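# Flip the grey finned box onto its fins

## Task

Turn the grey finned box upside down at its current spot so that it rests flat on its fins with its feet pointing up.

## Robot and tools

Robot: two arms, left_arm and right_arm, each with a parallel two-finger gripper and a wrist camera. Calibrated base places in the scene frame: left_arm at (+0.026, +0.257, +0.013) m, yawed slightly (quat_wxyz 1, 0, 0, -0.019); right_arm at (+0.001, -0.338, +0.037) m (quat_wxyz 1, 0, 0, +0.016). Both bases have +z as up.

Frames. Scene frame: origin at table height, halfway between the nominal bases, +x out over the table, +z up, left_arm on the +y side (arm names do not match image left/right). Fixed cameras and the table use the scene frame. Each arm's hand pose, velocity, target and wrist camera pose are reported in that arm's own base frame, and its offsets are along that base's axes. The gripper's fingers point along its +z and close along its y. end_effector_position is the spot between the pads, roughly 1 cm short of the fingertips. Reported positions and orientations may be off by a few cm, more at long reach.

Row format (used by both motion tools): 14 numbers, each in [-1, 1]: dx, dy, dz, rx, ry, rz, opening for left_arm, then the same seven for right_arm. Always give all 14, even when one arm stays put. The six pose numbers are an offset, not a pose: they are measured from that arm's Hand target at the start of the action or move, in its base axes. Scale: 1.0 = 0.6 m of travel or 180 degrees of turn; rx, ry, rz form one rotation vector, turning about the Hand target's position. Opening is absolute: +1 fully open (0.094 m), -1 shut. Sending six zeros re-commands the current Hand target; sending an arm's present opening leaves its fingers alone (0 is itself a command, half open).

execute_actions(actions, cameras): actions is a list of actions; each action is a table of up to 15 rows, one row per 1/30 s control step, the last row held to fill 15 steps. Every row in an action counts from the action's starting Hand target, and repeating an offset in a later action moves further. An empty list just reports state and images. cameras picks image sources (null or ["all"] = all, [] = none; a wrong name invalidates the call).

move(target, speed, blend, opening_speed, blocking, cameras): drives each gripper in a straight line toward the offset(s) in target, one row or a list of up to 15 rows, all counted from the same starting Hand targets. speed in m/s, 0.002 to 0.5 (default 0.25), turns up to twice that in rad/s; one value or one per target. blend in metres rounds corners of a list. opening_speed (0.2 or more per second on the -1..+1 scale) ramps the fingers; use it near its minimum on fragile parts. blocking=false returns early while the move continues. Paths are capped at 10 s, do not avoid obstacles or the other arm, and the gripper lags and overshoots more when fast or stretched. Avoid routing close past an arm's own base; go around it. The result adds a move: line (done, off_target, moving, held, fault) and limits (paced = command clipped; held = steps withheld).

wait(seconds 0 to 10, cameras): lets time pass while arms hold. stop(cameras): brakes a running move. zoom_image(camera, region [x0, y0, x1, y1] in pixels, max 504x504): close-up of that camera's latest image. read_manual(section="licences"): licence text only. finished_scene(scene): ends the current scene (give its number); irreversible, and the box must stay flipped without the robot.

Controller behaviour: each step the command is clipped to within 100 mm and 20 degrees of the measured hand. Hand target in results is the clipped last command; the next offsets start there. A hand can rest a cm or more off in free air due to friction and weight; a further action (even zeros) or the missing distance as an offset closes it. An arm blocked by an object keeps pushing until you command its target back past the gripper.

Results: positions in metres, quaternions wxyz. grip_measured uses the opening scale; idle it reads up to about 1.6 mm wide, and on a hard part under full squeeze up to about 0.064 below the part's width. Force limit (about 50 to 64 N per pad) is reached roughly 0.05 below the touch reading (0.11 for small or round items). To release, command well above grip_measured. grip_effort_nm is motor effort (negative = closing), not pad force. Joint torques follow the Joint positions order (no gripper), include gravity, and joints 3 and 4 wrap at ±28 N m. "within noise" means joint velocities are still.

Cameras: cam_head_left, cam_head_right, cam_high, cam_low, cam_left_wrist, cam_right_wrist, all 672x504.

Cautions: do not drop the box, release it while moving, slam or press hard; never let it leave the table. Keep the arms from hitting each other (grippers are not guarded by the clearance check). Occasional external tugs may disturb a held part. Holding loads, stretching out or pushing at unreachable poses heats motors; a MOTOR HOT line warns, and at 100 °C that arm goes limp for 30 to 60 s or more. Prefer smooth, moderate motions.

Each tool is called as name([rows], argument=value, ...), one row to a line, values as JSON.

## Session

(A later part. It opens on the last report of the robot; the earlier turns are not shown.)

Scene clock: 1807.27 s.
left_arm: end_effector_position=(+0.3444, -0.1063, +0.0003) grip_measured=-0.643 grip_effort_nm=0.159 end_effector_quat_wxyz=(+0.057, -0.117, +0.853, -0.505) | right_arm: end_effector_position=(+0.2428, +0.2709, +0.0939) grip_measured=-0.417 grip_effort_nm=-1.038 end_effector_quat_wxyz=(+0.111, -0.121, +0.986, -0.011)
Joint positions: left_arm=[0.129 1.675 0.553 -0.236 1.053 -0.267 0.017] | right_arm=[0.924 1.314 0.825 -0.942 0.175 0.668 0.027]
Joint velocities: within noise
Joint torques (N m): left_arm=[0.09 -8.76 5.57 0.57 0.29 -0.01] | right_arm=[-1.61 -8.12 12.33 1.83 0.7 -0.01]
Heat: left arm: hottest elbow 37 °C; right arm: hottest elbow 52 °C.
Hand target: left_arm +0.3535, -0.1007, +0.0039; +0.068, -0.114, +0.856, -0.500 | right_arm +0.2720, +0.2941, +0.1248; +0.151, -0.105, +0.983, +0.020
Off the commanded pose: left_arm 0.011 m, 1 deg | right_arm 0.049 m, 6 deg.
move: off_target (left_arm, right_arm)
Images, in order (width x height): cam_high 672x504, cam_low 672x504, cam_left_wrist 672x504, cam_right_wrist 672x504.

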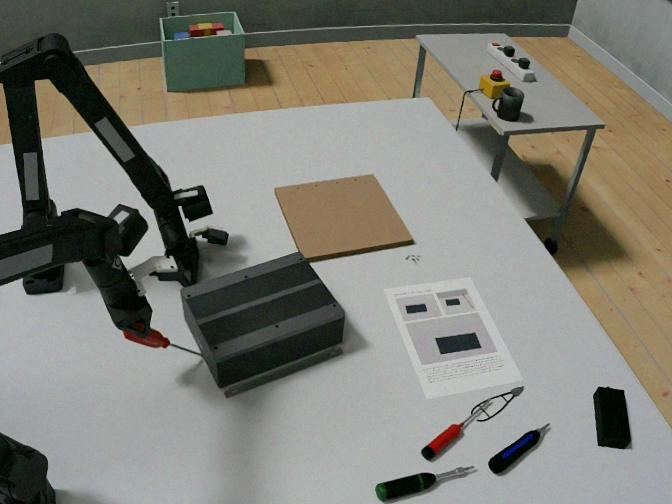

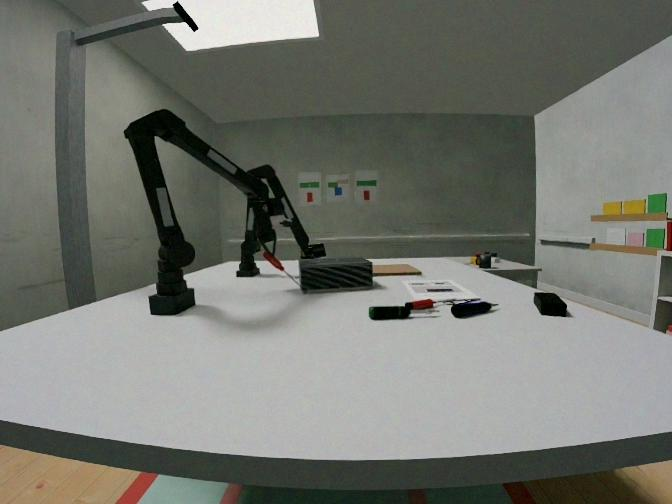

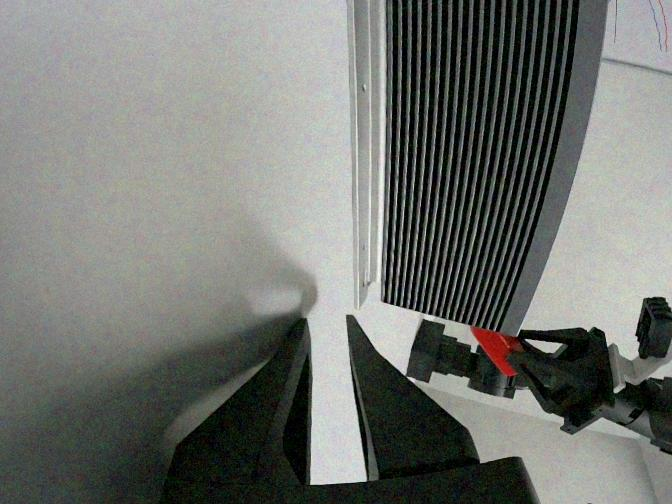

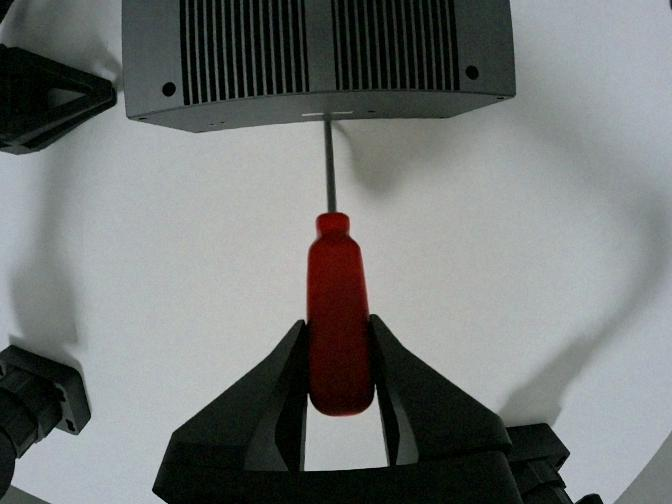

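move([
  [0,0,0.05,0,0,0,-0.64, -0.12,-0.02,-0.08,0,0,0,-0.75],
  [0,0,0.05,0,0,0,-0.64, -0.12,-0.02,-0.208,0,0,0,-0.75],
  [0,0,0.05,0,0,0,-0.64, 0.022,0.01,-0.203,0,0,0,-0.75],
], speed=0.08, cameras=["cam_left_wrist","cam_low","cam_high","cam_right_wrist"])

zoom_image(camera="cam_low", region=[235, 245, 395, 305])

Scene clock: 1831.13 s.
left_arm: end_effector_position=(+0.3391, -0.1063, +0.0239) grip_measured=-0.643 grip_effort_nm=0.154 end_effector_quat_wxyz=(+0.049, -0.123, +0.855, -0.502) | right_arm: end_effector_position=(+0.2520, +0.2813, -0.0084) grip_measured=-0.419 grip_effort_nm=-1.043 end_effector_quat_wxyz=(+0.127, -0.117, +0.985, +0.003)
Joint positions: left_arm=[0.13 1.585 0.556 -0.351 1.047 -0.266 0.017] | right_arm=[0.922 1.528 0.701 -0.56 0.178 0.668 0.027]
Joint velocities: within noise
Joint torques (N m): left_arm=[0.09 -9 6.98 0.66 0.53 0.01] | right_arm=[-3.49 -6.83 10.1 1.77 0.39 -0.2]
Heat: left arm: hottest elbow 37 °C; right arm: hottest elbow 55 °C.
Hand target: left_arm +0.3534, -0.1008, +0.0339; +0.068, -0.114, +0.856, -0.500 | right_arm +0.2852, +0.3003, +0.0031; +0.151, -0.105, +0.983, +0.020
Off the commanded pose: left_arm 0.018 m, 2 deg | right_arm 0.040 m, 4 deg.
move: off_target (left_arm, right_arm)
Images, in order (width x height): cam_high 672x504, cam_low 672x504, cam_left_wrist 672x504, cam_right_wrist 672x504.

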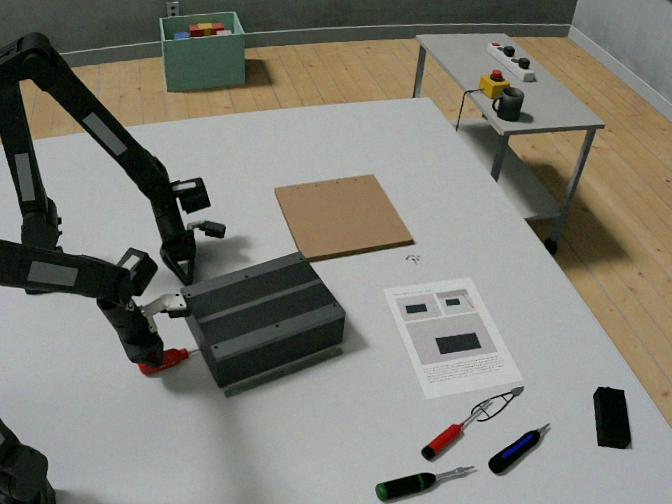

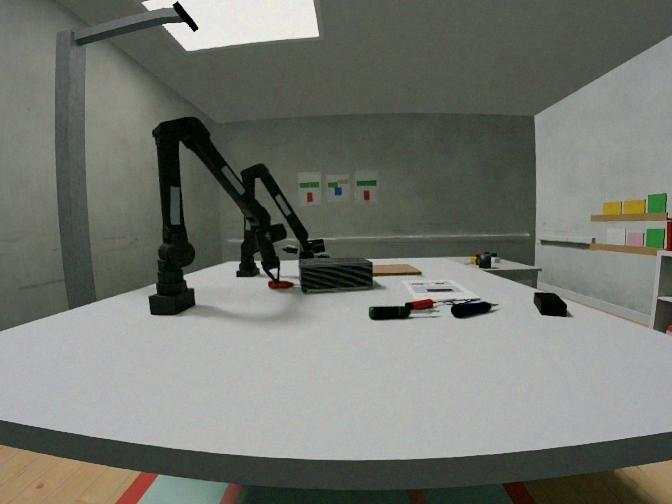

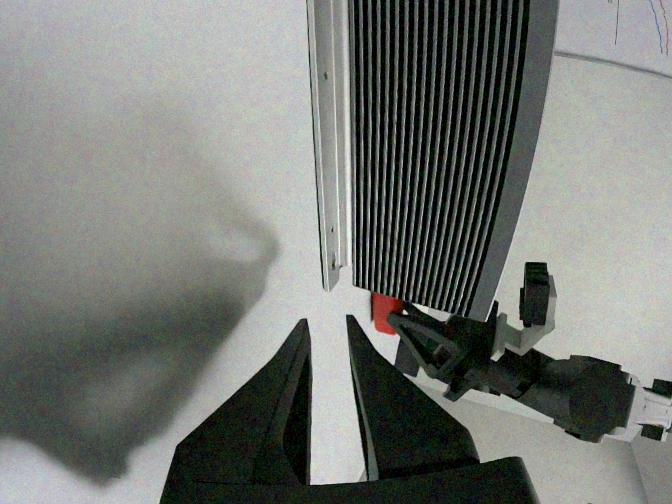

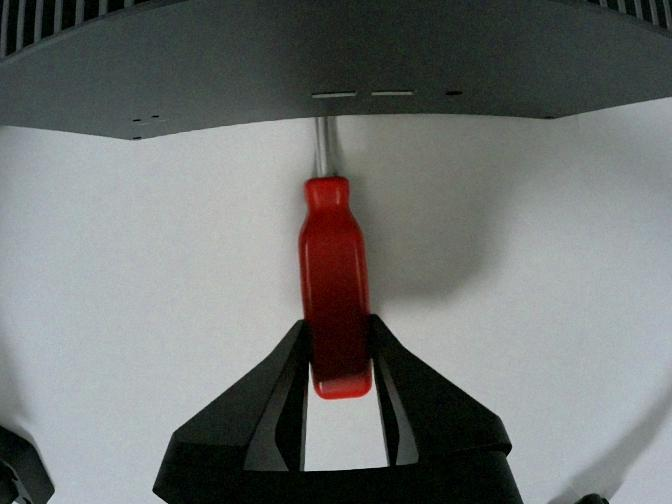

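Scaled by 3.150.

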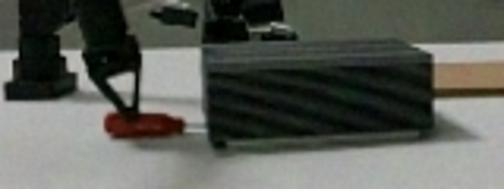

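move(target=[0,0,0,0,0,0,-0.64, 0.025,0.006,0.125,0,0,0,-0.75], speed=0.06, cameras=["cam_left_wrist","cam_low","cam_high","cam_right_wrist"])

zoom_image(camera="cam_low", region=[235, 245, 395, 305])

zoom_image(camera="cam_left_wrist", region=[250, 130, 450, 330])

Scene clock: 1840.63 s.
left_arm: end_effector_position=(+0.3391, -0.1063, +0.0239) grip_measured=-0.643 grip_effort_nm=0.159 end_effector_quat_wxyz=(+0.048, -0.123, +0.855, -0.502) | right_arm: end_effector_position=(+0.2620, +0.2798, +0.0321) grip_measured=-0.420 grip_effort_nm=-1.048 end_effector_quat_wxyz=(+0.100, -0.129, +0.986, -0.016)
Joint positions: left_arm=[0.13 1.585 0.556 -0.352 1.047 -0.266 0.017] | right_arm=[0.891 1.48 0.801 -0.768 0.16 0.62 0.027]
Joint velocities: within noise
Joint torques (N m): left_arm=[0.09 -8.94 6.98 0.64 0.55 0] | right_arm=[-2.84 -13.27 12.16 0.85 0.89 0.1]
Heat: left arm: hottest elbow 38 °C; right arm: hottest elbow 55 °C.
Hand target: left_arm +0.3534, -0.1009, +0.0339; +0.068, -0.114, +0.856, -0.500 | right_arm +0.3002, +0.3039, +0.0781; +0.151, -0.105, +0.983, +0.020
Off the commanded pose: left_arm 0.018 m, 3 deg | right_arm 0.064 m, 8 deg.
move: off_target (left_arm, right_arm)
Images, in order (width x height): cam_high 672x504, cam_low 672x504, cam_left_wrist 672x504, cam_right_wrist 672x504.

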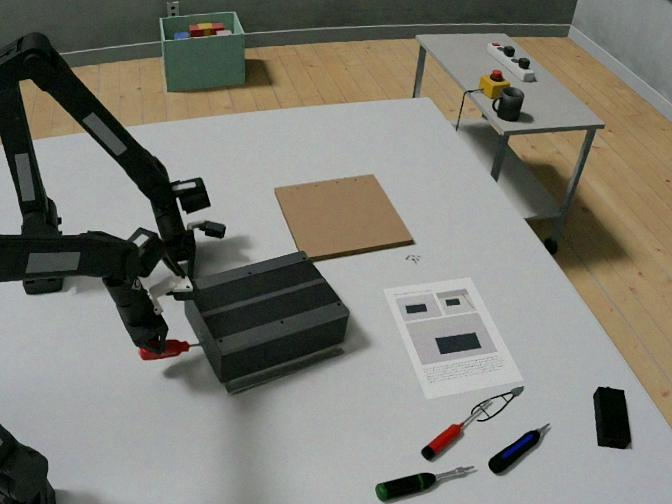

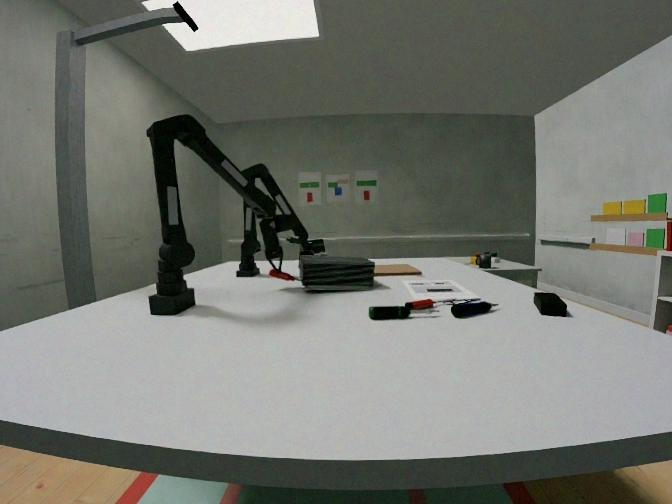

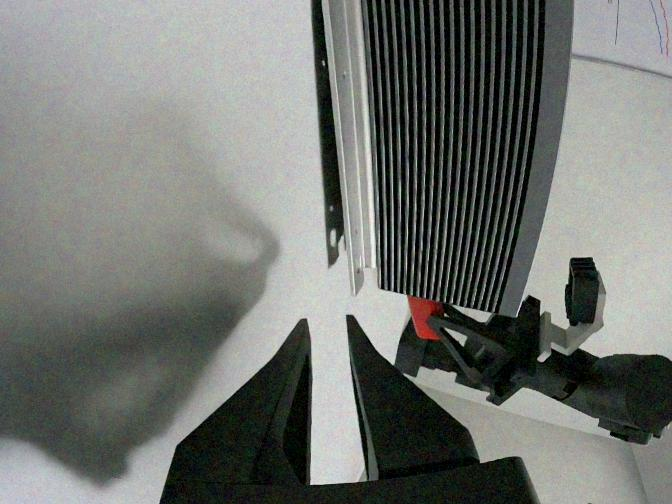

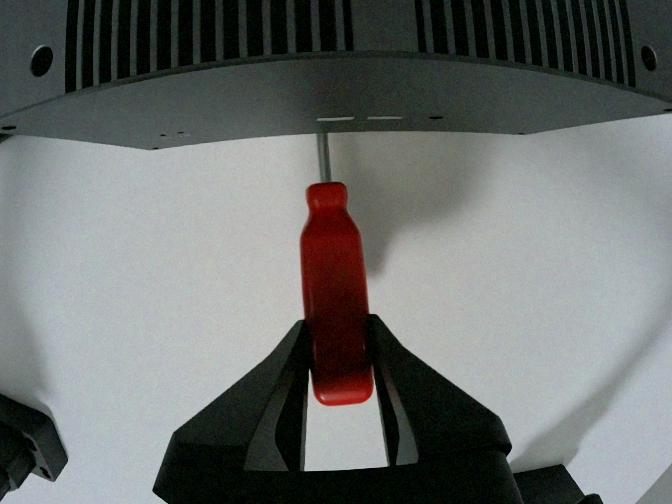

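Scaled by 3.150.

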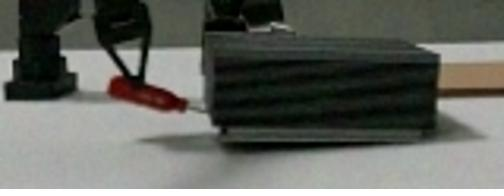

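Scaled by 2.520 from the camera's 672x504 image, which has a finer 960x720 frame.

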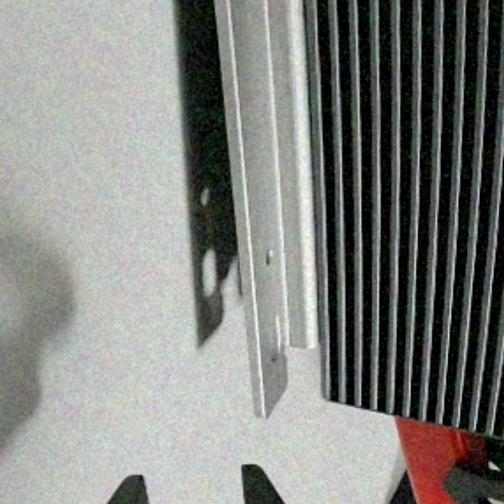

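move(target=[0,0,0,0,0,0,-0.64, 0.008,0.002,0.035,0,0,0,-0.75], speed=0.05, cameras=["cam_left_wrist","cam_low","cam_right_wrist"])

zoom_image(camera="cam_low", region=[235, 245, 395, 305])

zoom_image(camera="cam_left_wrist", region=[250, 130, 450, 330])

Scene clock: 1848.57 s.
left_arm: end_effector_position=(+0.3391, -0.1062, +0.0239) grip_measured=-0.643 grip_effort_nm=0.159 end_effector_quat_wxyz=(+0.048, -0.123, +0.855, -0.502) | right_arm: end_effector_position=(+0.2653, +0.2788, +0.0501) grip_measured=-0.420 grip_effort_nm=-1.038 end_effector_quat_wxyz=(+0.095, -0.126, +0.987, -0.020)
Joint positions: left_arm=[0.13 1.585 0.556 -0.352 1.047 -0.266 0.017] | right_arm=[0.882 1.456 0.835 -0.837 0.159 0.619 0.027]
Joint velocities: within noise
Joint torques (N m): left_arm=[0.21 -9 6.94 0.66 0.53 0.01] | right_arm=[-2.32 -13.16 12.88 1.13 0.87 0]
Heat: left arm: hottest elbow 38 °C; right arm: hottest elbow 54 °C.
Hand target: left_arm +0.3534, -0.1008, +0.0339; +0.068, -0.114, +0.856, -0.500 | right_arm +0.3050, +0.3050, +0.0991; +0.151, -0.105, +0.983, +0.020
Off the commanded pose: left_arm 0.018 m, 3 deg | right_arm 0.068 m, 8 deg.
move: off_target (left_arm, right_arm)
Images, in order (width x height): cam_low 672x504, cam_left_wrist 672x504, cam_right_wrist 672x504.

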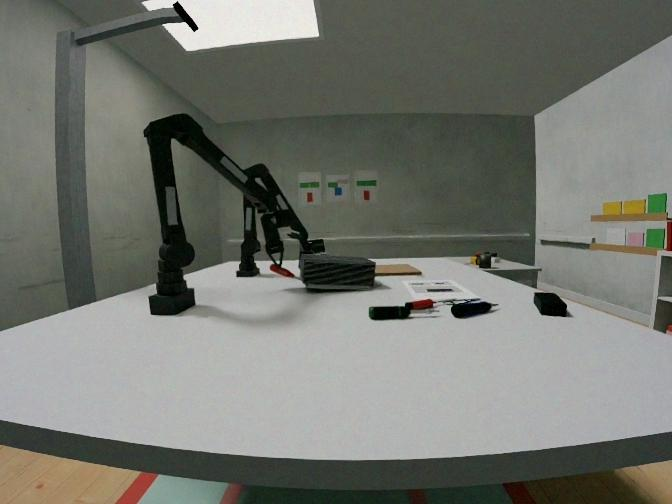

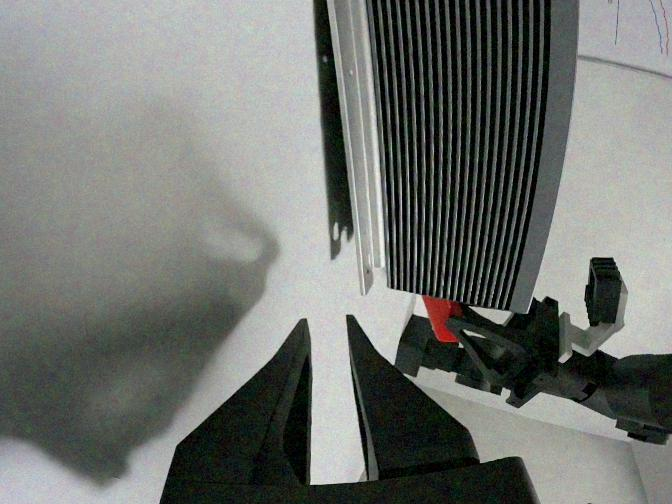

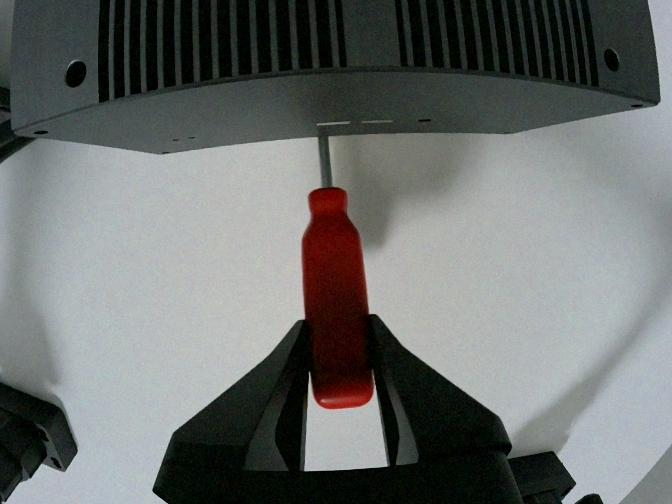

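Scaled by 3.150.

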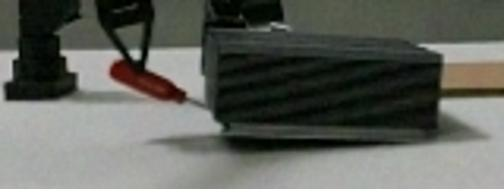

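Scaled by 2.520 from the camera's 672x504 image, which has a finer 960x720 frame.

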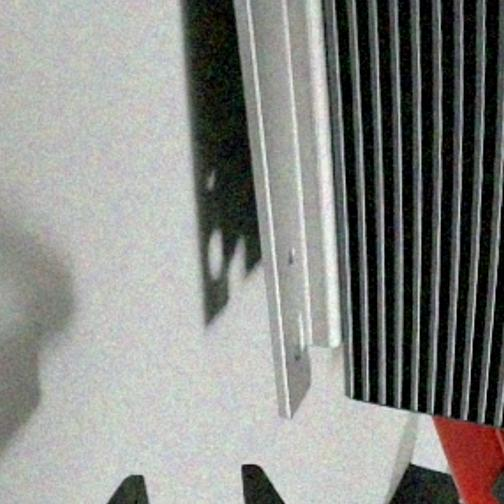

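execute_actions(actions=[])

zoom_image(camera="cam_head_left", region=[250, 190, 410, 340])

zoom_image(camera="cam_high", region=[120, 220, 380, 420])

Scene clock: 1895.00 s.
left_arm: end_effector_position=(+0.3391, -0.1062, +0.0239) grip_measured=-0.643 grip_effort_nm=0.159 end_effector_quat_wxyz=(+0.048, -0.123, +0.855, -0.502) | right_arm: end_effector_position=(+0.2653, +0.2788, +0.0501) grip_measured=-0.420 grip_effort_nm=-1.048 end_effector_quat_wxyz=(+0.095, -0.126, +0.987, -0.020)
Joint positions: left_arm=[0.13 1.585 0.556 -0.352 1.047 -0.266 0.017] | right_arm=[0.882 1.456 0.835 -0.837 0.159 0.619 0.027]
Joint velocities: within noise
Joint torques (N m): left_arm=[-0.03 -8.94 6.94 0.65 0.53 0.01] | right_arm=[-3.19 -12.98 13.03 0.96 0.89 0]
Heat: left arm: hottest elbow 39 °C; right arm: hottest elbow 55 °C.
Hand target: left_arm +0.3534, -0.1008, +0.0339; +0.068, -0.114, +0.856, -0.500 | right_arm +0.3050, +0.3050, +0.0991; +0.151, -0.105, +0.983, +0.020
Tool commands: left_gripper/opening=-0.64 right_gripper/opening=-0.75
Off the commanded pose: left_arm 0.018 m, 3 deg | right_arm 0.068 m, 8 deg.

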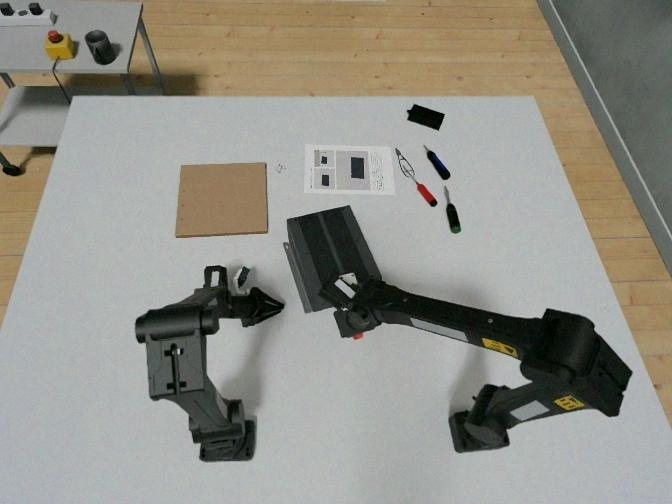

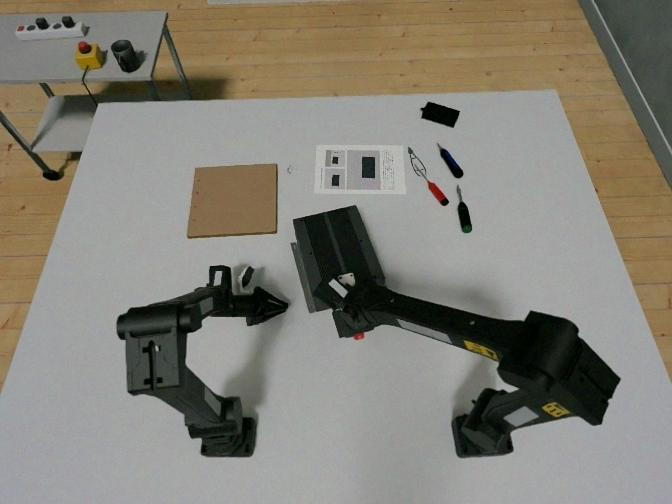

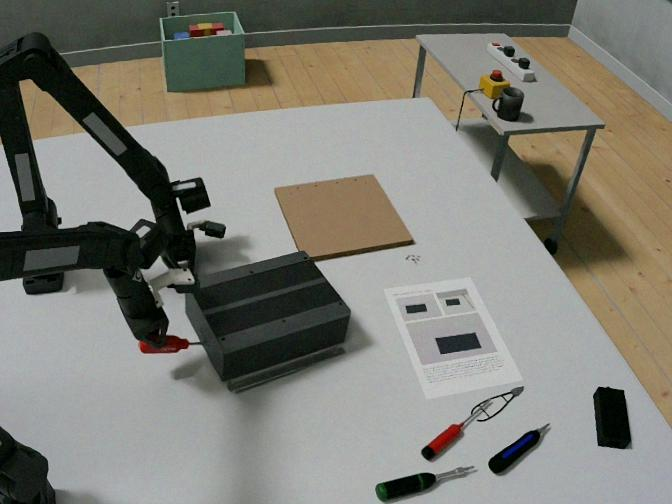

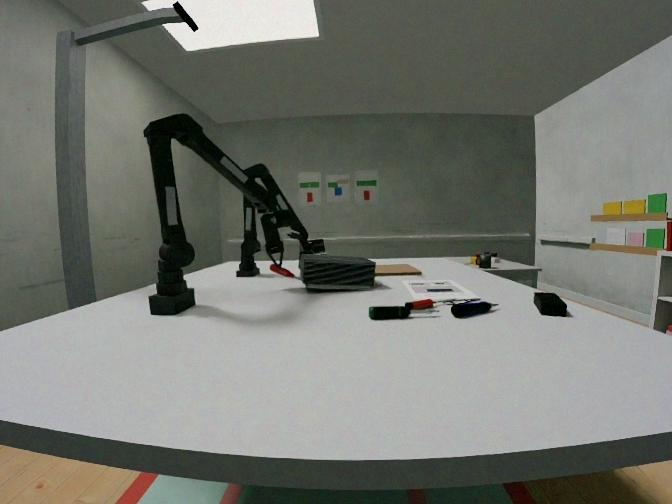

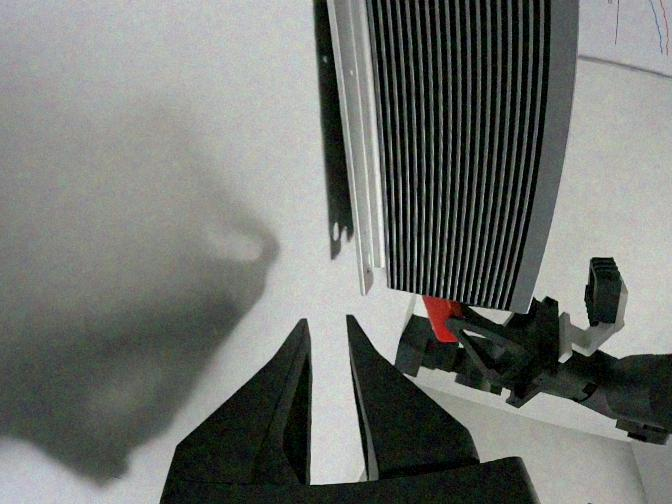

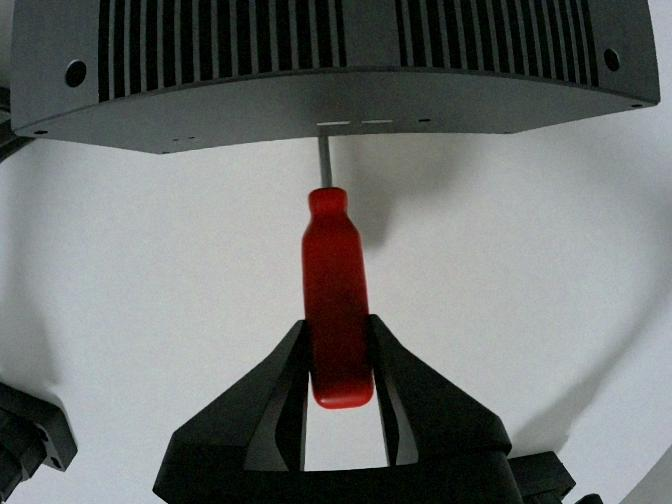

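Scaled by 3.150.

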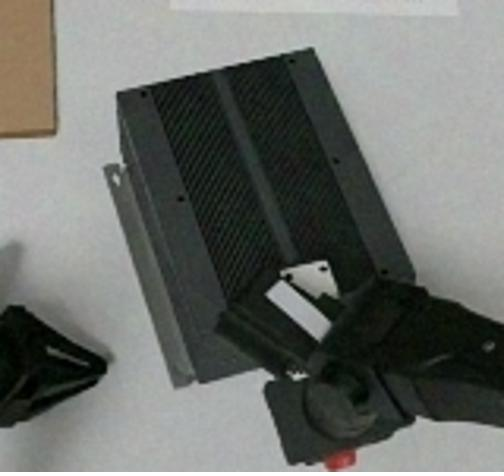

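Scaled by 1.938.

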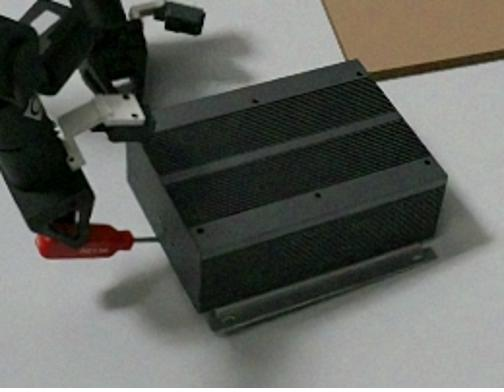

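move(target=[-0.0207,-0.0703,-0.0557,0,0,0.0278,-0.64, 0,0,0,0,0,0,-0.75], speed=0.06, cameras=["cam_left_wrist","cam_head_left"])

zoom_image(camera="cam_left_wrist", region=[250, 180, 420, 350])

zoom_image(camera="cam_head_left", region=[250, 270, 350, 340])

Scene clock: 1929.30 s.
left_arm: end_effector_position=(+0.3452, -0.1397, +0.0081) grip_measured=-0.643 grip_effort_nm=0.154 end_effector_quat_wxyz=(+0.101, -0.145, +0.849, -0.498) | right_arm: end_effector_position=(+0.2648, +0.2782, +0.0530) grip_measured=-0.420 grip_effort_nm=-1.043 end_effector_quat_wxyz=(+0.096, -0.126, +0.987, -0.019)
Joint positions: left_arm=[0.004 1.609 0.432 0.179 0.956 -0.638 0.017] | right_arm=[0.882 1.447 0.835 -0.843 0.159 0.619 0.027]
Joint velocities: within noise
Joint torques (N m): left_arm=[-1.49 -5.66 3.9 2.14 0.41 -0.26] | right_arm=[-2.78 -12.04 13.03 1.1 0.91 -0.03]
Heat: left arm: hottest elbow 39 °C; right arm: hottest elbow 56 °C.
Hand target: left_arm +0.3411, -0.1430, +0.0006; +0.090, -0.151, +0.850, -0.497 | right_arm +0.3050, +0.3050, +0.0990; +0.151, -0.105, +0.983, +0.020
Off the commanded pose: left_arm 0.009 m, 1 deg | right_arm 0.067 m, 8 deg.
move: off_target (right_arm)
Images, in order (width x height): cam_head_left 672x504, cam_left_wrist 672x504.

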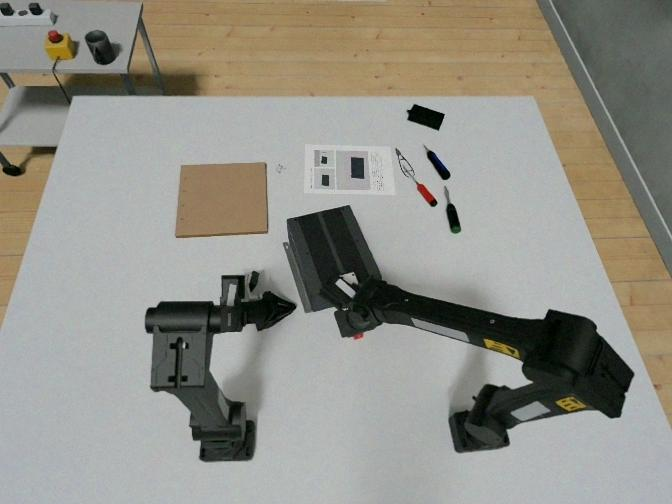

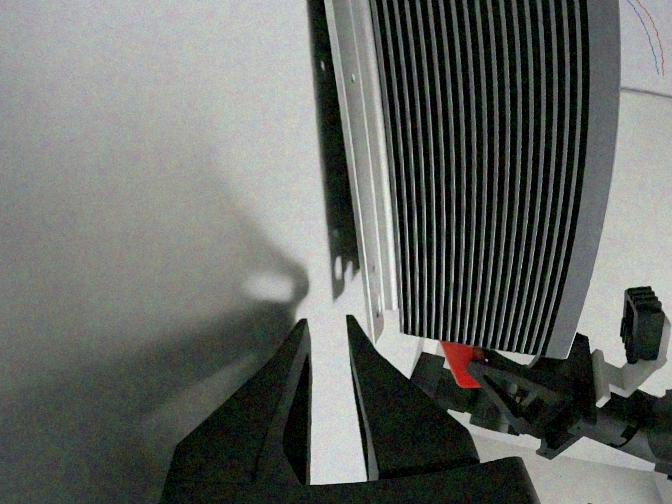

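Scaled by 2.965 from the camera's 672x504 image, which has a finer 960x720 frame.

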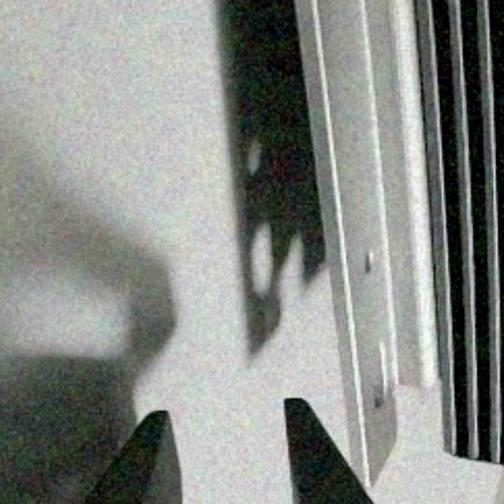

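Scaled by 5.040.

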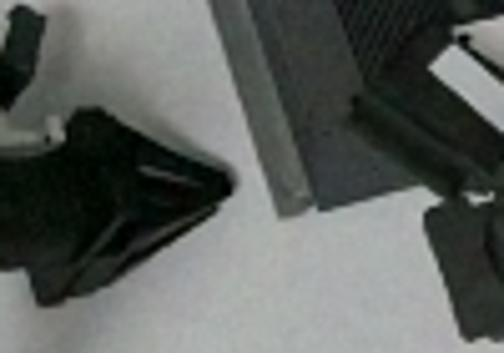

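move(target=[0.0132,-0.0395,0.002,0,0,0,-0.64, 0,0,0,0,0,0,-0.75], speed=0.05, cameras=["cam_left_wrist","cam_head_left"])

zoom_image(camera="cam_left_wrist", region=[250, 230, 400, 380])

zoom_image(camera="cam_head_left", region=[250, 270, 350, 340])

Scene clock: 1941.17 s.
left_arm: end_effector_position=(+0.3485, -0.1620, +0.0063) grip_measured=-0.643 grip_effort_nm=0.154 end_effector_quat_wxyz=(+0.095, -0.150, +0.850, -0.496) | right_arm: end_effector_position=(+0.2648, +0.2765, +0.0528) grip_measured=-0.420 grip_effort_nm=-1.043 end_effector_quat_wxyz=(+0.094, -0.125, +0.987, -0.021)
Joint positions: left_arm=[-0.073 1.627 0.432 0.27 0.911 -0.747 0.017] | right_arm=[0.88 1.447 0.835 -0.848 0.159 0.619 0.027]
Joint velocities: within noise
Joint torques (N m): left_arm=[-2.02 -5.89 4.59 2.44 0.36 -0.26] | right_arm=[-2.32 -12.4 13 1.52 0.86 0.04]
Heat: left arm: hottest elbow 39 °C; right arm: hottest elbow 57 °C.
Hand target: left_arm +0.3491, -0.1666, +0.0017; +0.090, -0.151, +0.850, -0.497 | right_arm +0.3050, +0.3050, +0.0990; +0.151, -0.105, +0.983, +0.020
Off the commanded pose: left_arm 0.007 m, 1 deg | right_arm 0.068 m, 8 deg.
move: off_target (right_arm)
Images, in order (width x height): cam_head_left 672x504, cam_left_wrist 672x504.

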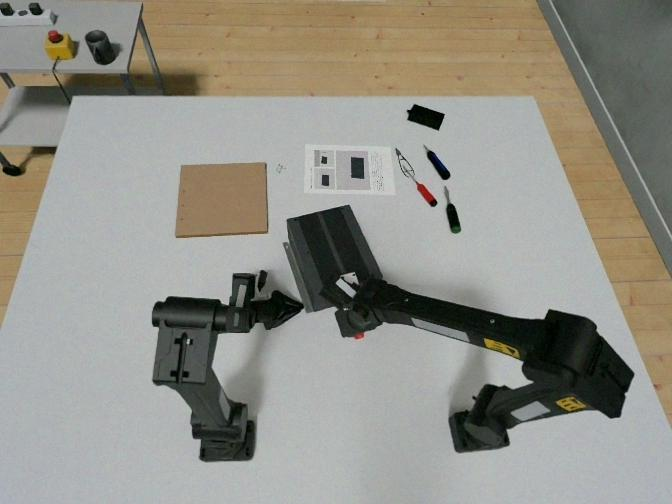

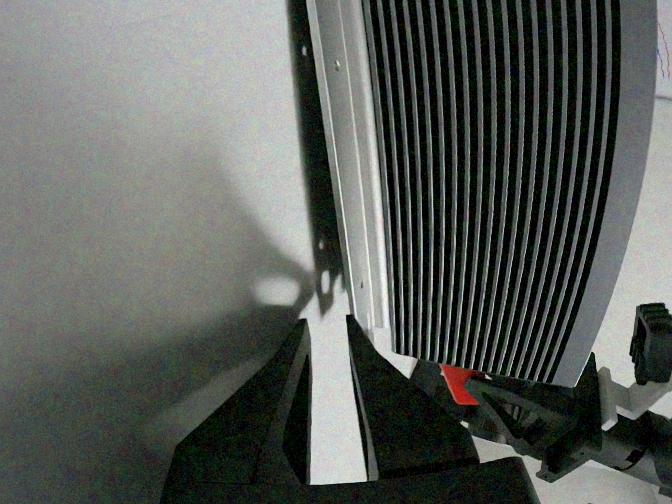

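Scaled by 3.360 from the camera's 672x504 image, which has a finer 960x720 frame.

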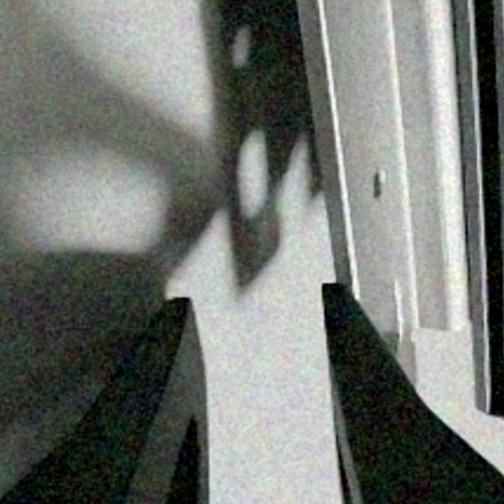

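Scaled by 5.040.

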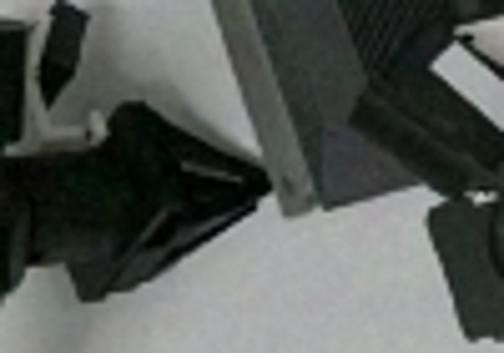

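move([
  [0,0,0.008,0,0,0,-0.5, 0,0,0,0,0,0,-0.75],
  [0.012,-0.022,0.009,0,0,0,-0.5, 0,0,0,0,0,0,-0.75],
], speed=0.05, cameras=["cam_left_wrist","cam_head_left"])

zoom_image(camera="cam_left_wrist", region=[250, 230, 400, 380])

zoom_image(camera="cam_head_left", region=[250, 270, 350, 340])

Scene clock: 1965.30 s.
left_arm: end_effector_position=(+0.3498, -0.1702, +0.0059) grip_measured=-0.503 grip_effort_nm=0.178 end_effector_quat_wxyz=(+0.092, -0.159, +0.850, -0.493) | right_arm: end_effector_position=(+0.2653, +0.2728, +0.0536) grip_measured=-0.420 grip_effort_nm=-1.043 end_effector_quat_wxyz=(+0.092, -0.121, +0.988, -0.025)
Joint positions: left_arm=[-0.103 1.628 0.433 0.295 0.884 -0.799 0.023] | right_arm=[0.874 1.445 0.835 -0.859 0.162 0.622 0.027]
Joint velocities: within noise
Joint torques (N m): left_arm=[-2.96 -6.42 5.87 2.25 0.41 -0.27] | right_arm=[-1.85 -11.99 12.85 1.59 0.67 0.02]
Heat: left arm: hottest elbow 38 °C; right arm: hottest elbow 57 °C.
Hand target: left_arm +0.3562, -0.1798, +0.0071; +0.090, -0.151, +0.850, -0.497 | right_arm +0.3049, +0.3051, +0.0990; +0.151, -0.105, +0.983, +0.020
Off the commanded pose: left_arm 0.012 m, 1 deg | right_arm 0.068 m, 9 deg.
move: off_target (left_arm, right_arm)
Images, in order (width x height): cam_head_left 672x504, cam_left_wrist 672x504.

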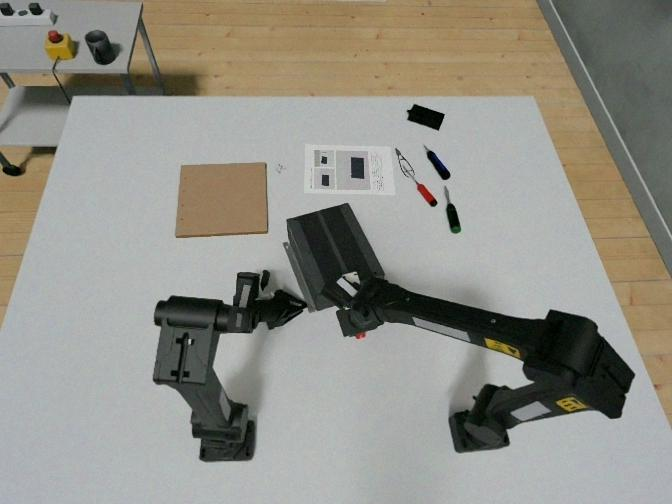

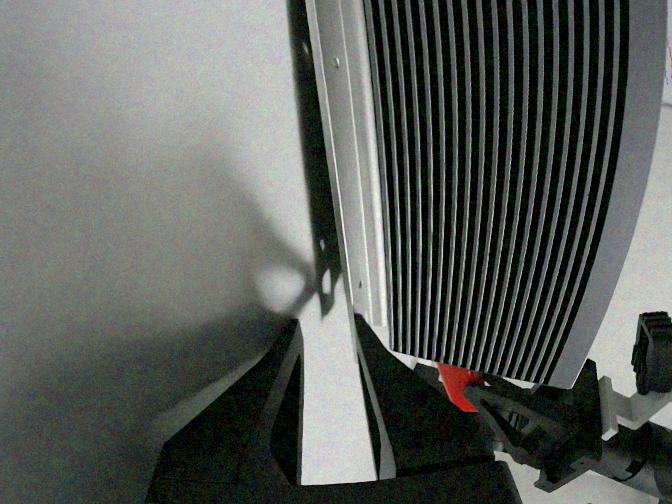

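Scaled by 3.360 from the camera's 672x504 image, which has a finer 960x720 frame.

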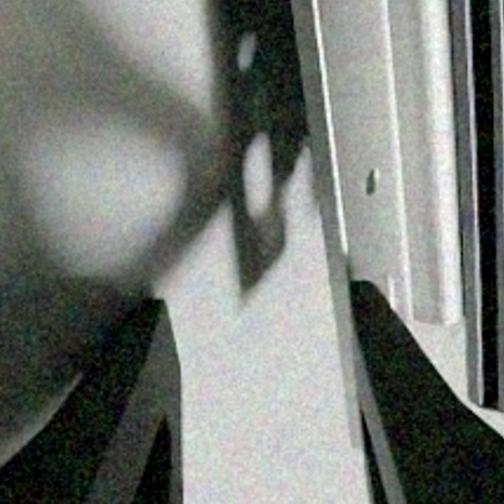

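Scaled by 5.040.

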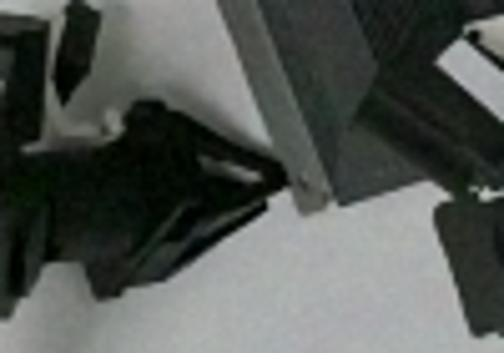

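move([
  [-0.016,0.03,0.0,0,0,0,-0.5, 0,0,0,0,0,0,-0.75],
  [-0.016,0.03,0.03,0,0,0,-0.5, 0,0,0,0,0,0,-0.75],
], speed=0.06, cameras=["cam_left_wrist","cam_head_left"])

zoom_image(camera="cam_left_wrist", region=[250, 230, 400, 380])

zoom_image(camera="cam_head_left", region=[250, 270, 350, 340])

Scene clock: 1982.33 s.
left_arm: end_effector_position=(+0.3423, -0.1650, +0.0198) grip_measured=-0.503 grip_effort_nm=0.159 end_effector_quat_wxyz=(+0.081, -0.155, +0.851, -0.496) | right_arm: end_effector_position=(+0.2656, +0.2727, +0.0542) grip_measured=-0.420 grip_effort_nm=-1.038 end_effector_quat_wxyz=(+0.093, -0.121, +0.988, -0.025)
Joint positions: left_arm=[-0.082 1.56 0.433 0.181 0.914 -0.757 0.023] | right_arm=[0.873 1.443 0.835 -0.859 0.163 0.622 0.027]
Joint velocities: within noise
Joint torques (N m): left_arm=[0.09 -8.06 5.12 1.16 0.6 0.06] | right_arm=[-2.26 -11.99 12.98 1.84 0.72 -0.08]
Heat: left arm: hottest elbow 38 °C; right arm: hottest elbow 58 °C.
Hand target: left_arm +0.3465, -0.1619, +0.0251; +0.090, -0.151, +0.850, -0.497 | right_arm +0.3050, +0.3050, +0.0991; +0.151, -0.105, +0.983, +0.020
Off the commanded pose: left_arm 0.008 m, 1 deg | right_arm 0.068 m, 9 deg.
move: off_target (right_arm)
Images, in order (width x height): cam_head_left 672x504, cam_left_wrist 672x504.

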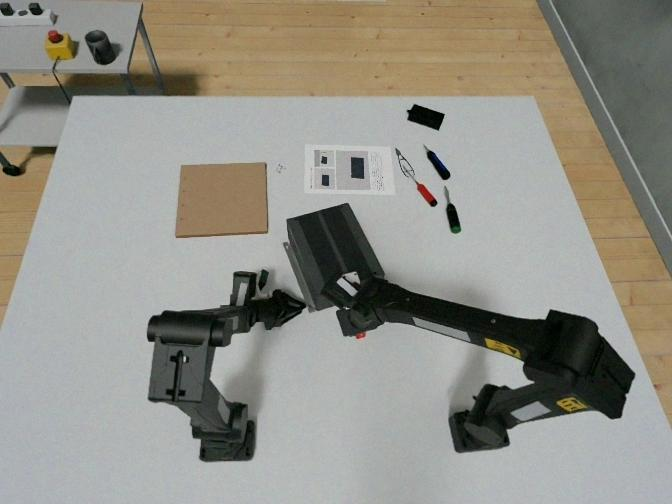

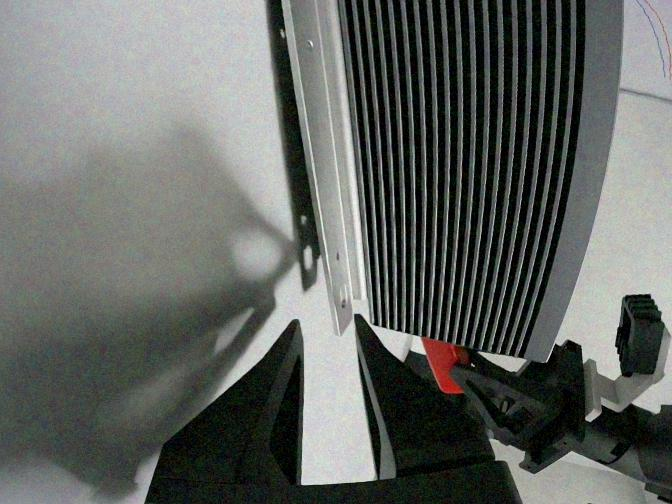

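Scaled by 3.360 from the camera's 672x504 image, which has a finer 960x720 frame.

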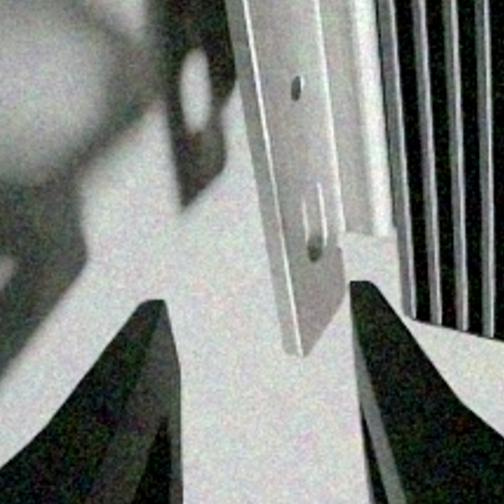

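Scaled by 5.040.

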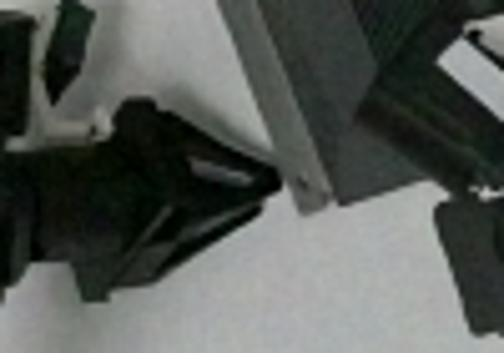

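move(target=[0.0175,-0.042,-0.010,0,0,0,-0.5, 0,0,0,0,0,0,-0.75], speed=0.05, cameras=["cam_left_wrist","cam_head_left"])

zoom_image(camera="cam_left_wrist", region=[250, 230, 400, 380])

zoom_image(camera="cam_head_left", region=[250, 270, 350, 340])

Scene clock: 2024.97 s.
left_arm: end_effector_position=(+0.3461, -0.1820, +0.0185) grip_measured=-0.503 grip_effort_nm=0.154 end_effector_quat_wxyz=(+0.087, -0.153, +0.851, -0.494) | right_arm: end_effector_position=(+0.2656, +0.2727, +0.0543) grip_measured=-0.420 grip_effort_nm=-1.048 end_effector_quat_wxyz=(+0.093, -0.121, +0.988, -0.024)
Joint positions: left_arm=[-0.14 1.578 0.433 0.264 0.871 -0.827 0.023] | right_arm=[0.873 1.443 0.835 -0.859 0.163 0.622 0.027]
Joint velocities: within noise
Joint torques (N m): left_arm=[-1.61 -5.71 6.64 2.36 0.33 -0.25] | right_arm=[-2.2 -11.81 13.08 1.7 0.69 -0.04]
Heat: left arm: hottest elbow 37 °C; right arm: hottest elbow 58 °C.
Hand target: left_arm +0.3571, -0.1870, +0.0191; +0.090, -0.151, +0.850, -0.497 | right_arm +0.3050, +0.3050, +0.0991; +0.151, -0.105, +0.983, +0.020
Off the commanded pose: left_arm 0.012 m, 1 deg | right_arm 0.068 m, 9 deg.
move: off_target (left_arm, right_arm)
Images, in order (width x height): cam_head_left 672x504, cam_left_wrist 672x504.

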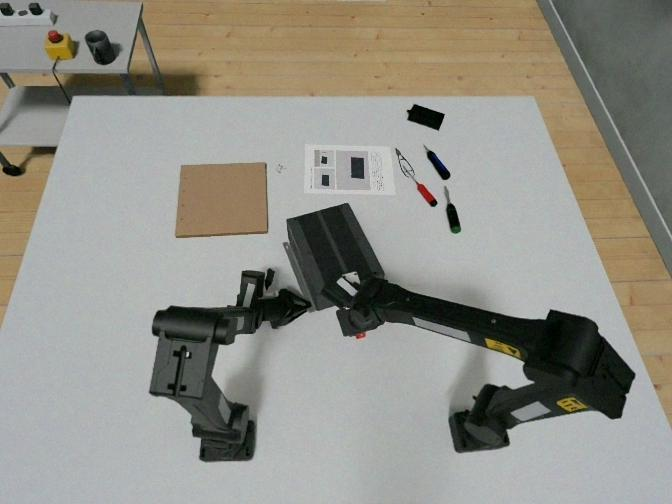

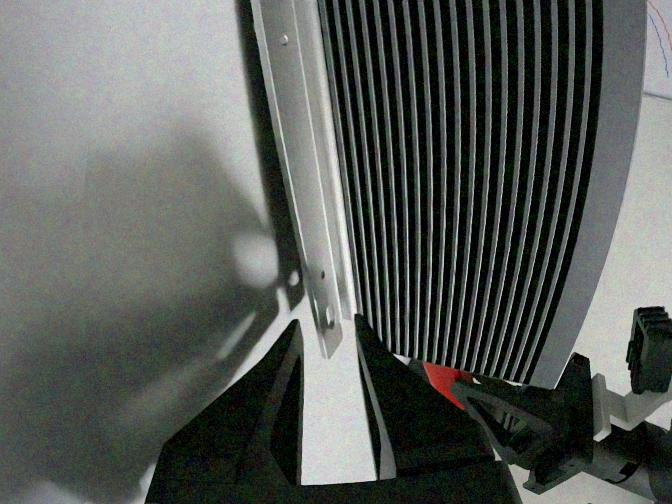

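Scaled by 3.360 from the camera's 672x504 image, which has a finer 960x720 frame.

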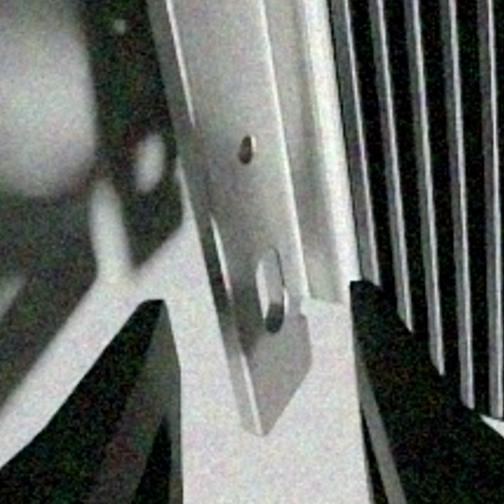

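Scaled by 5.040.

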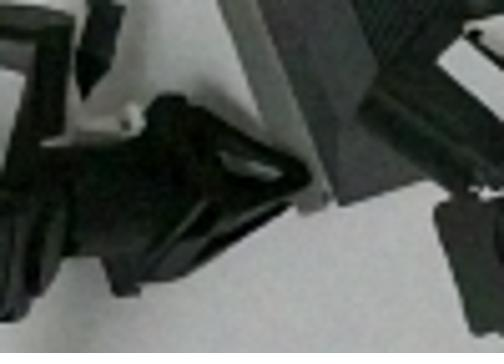

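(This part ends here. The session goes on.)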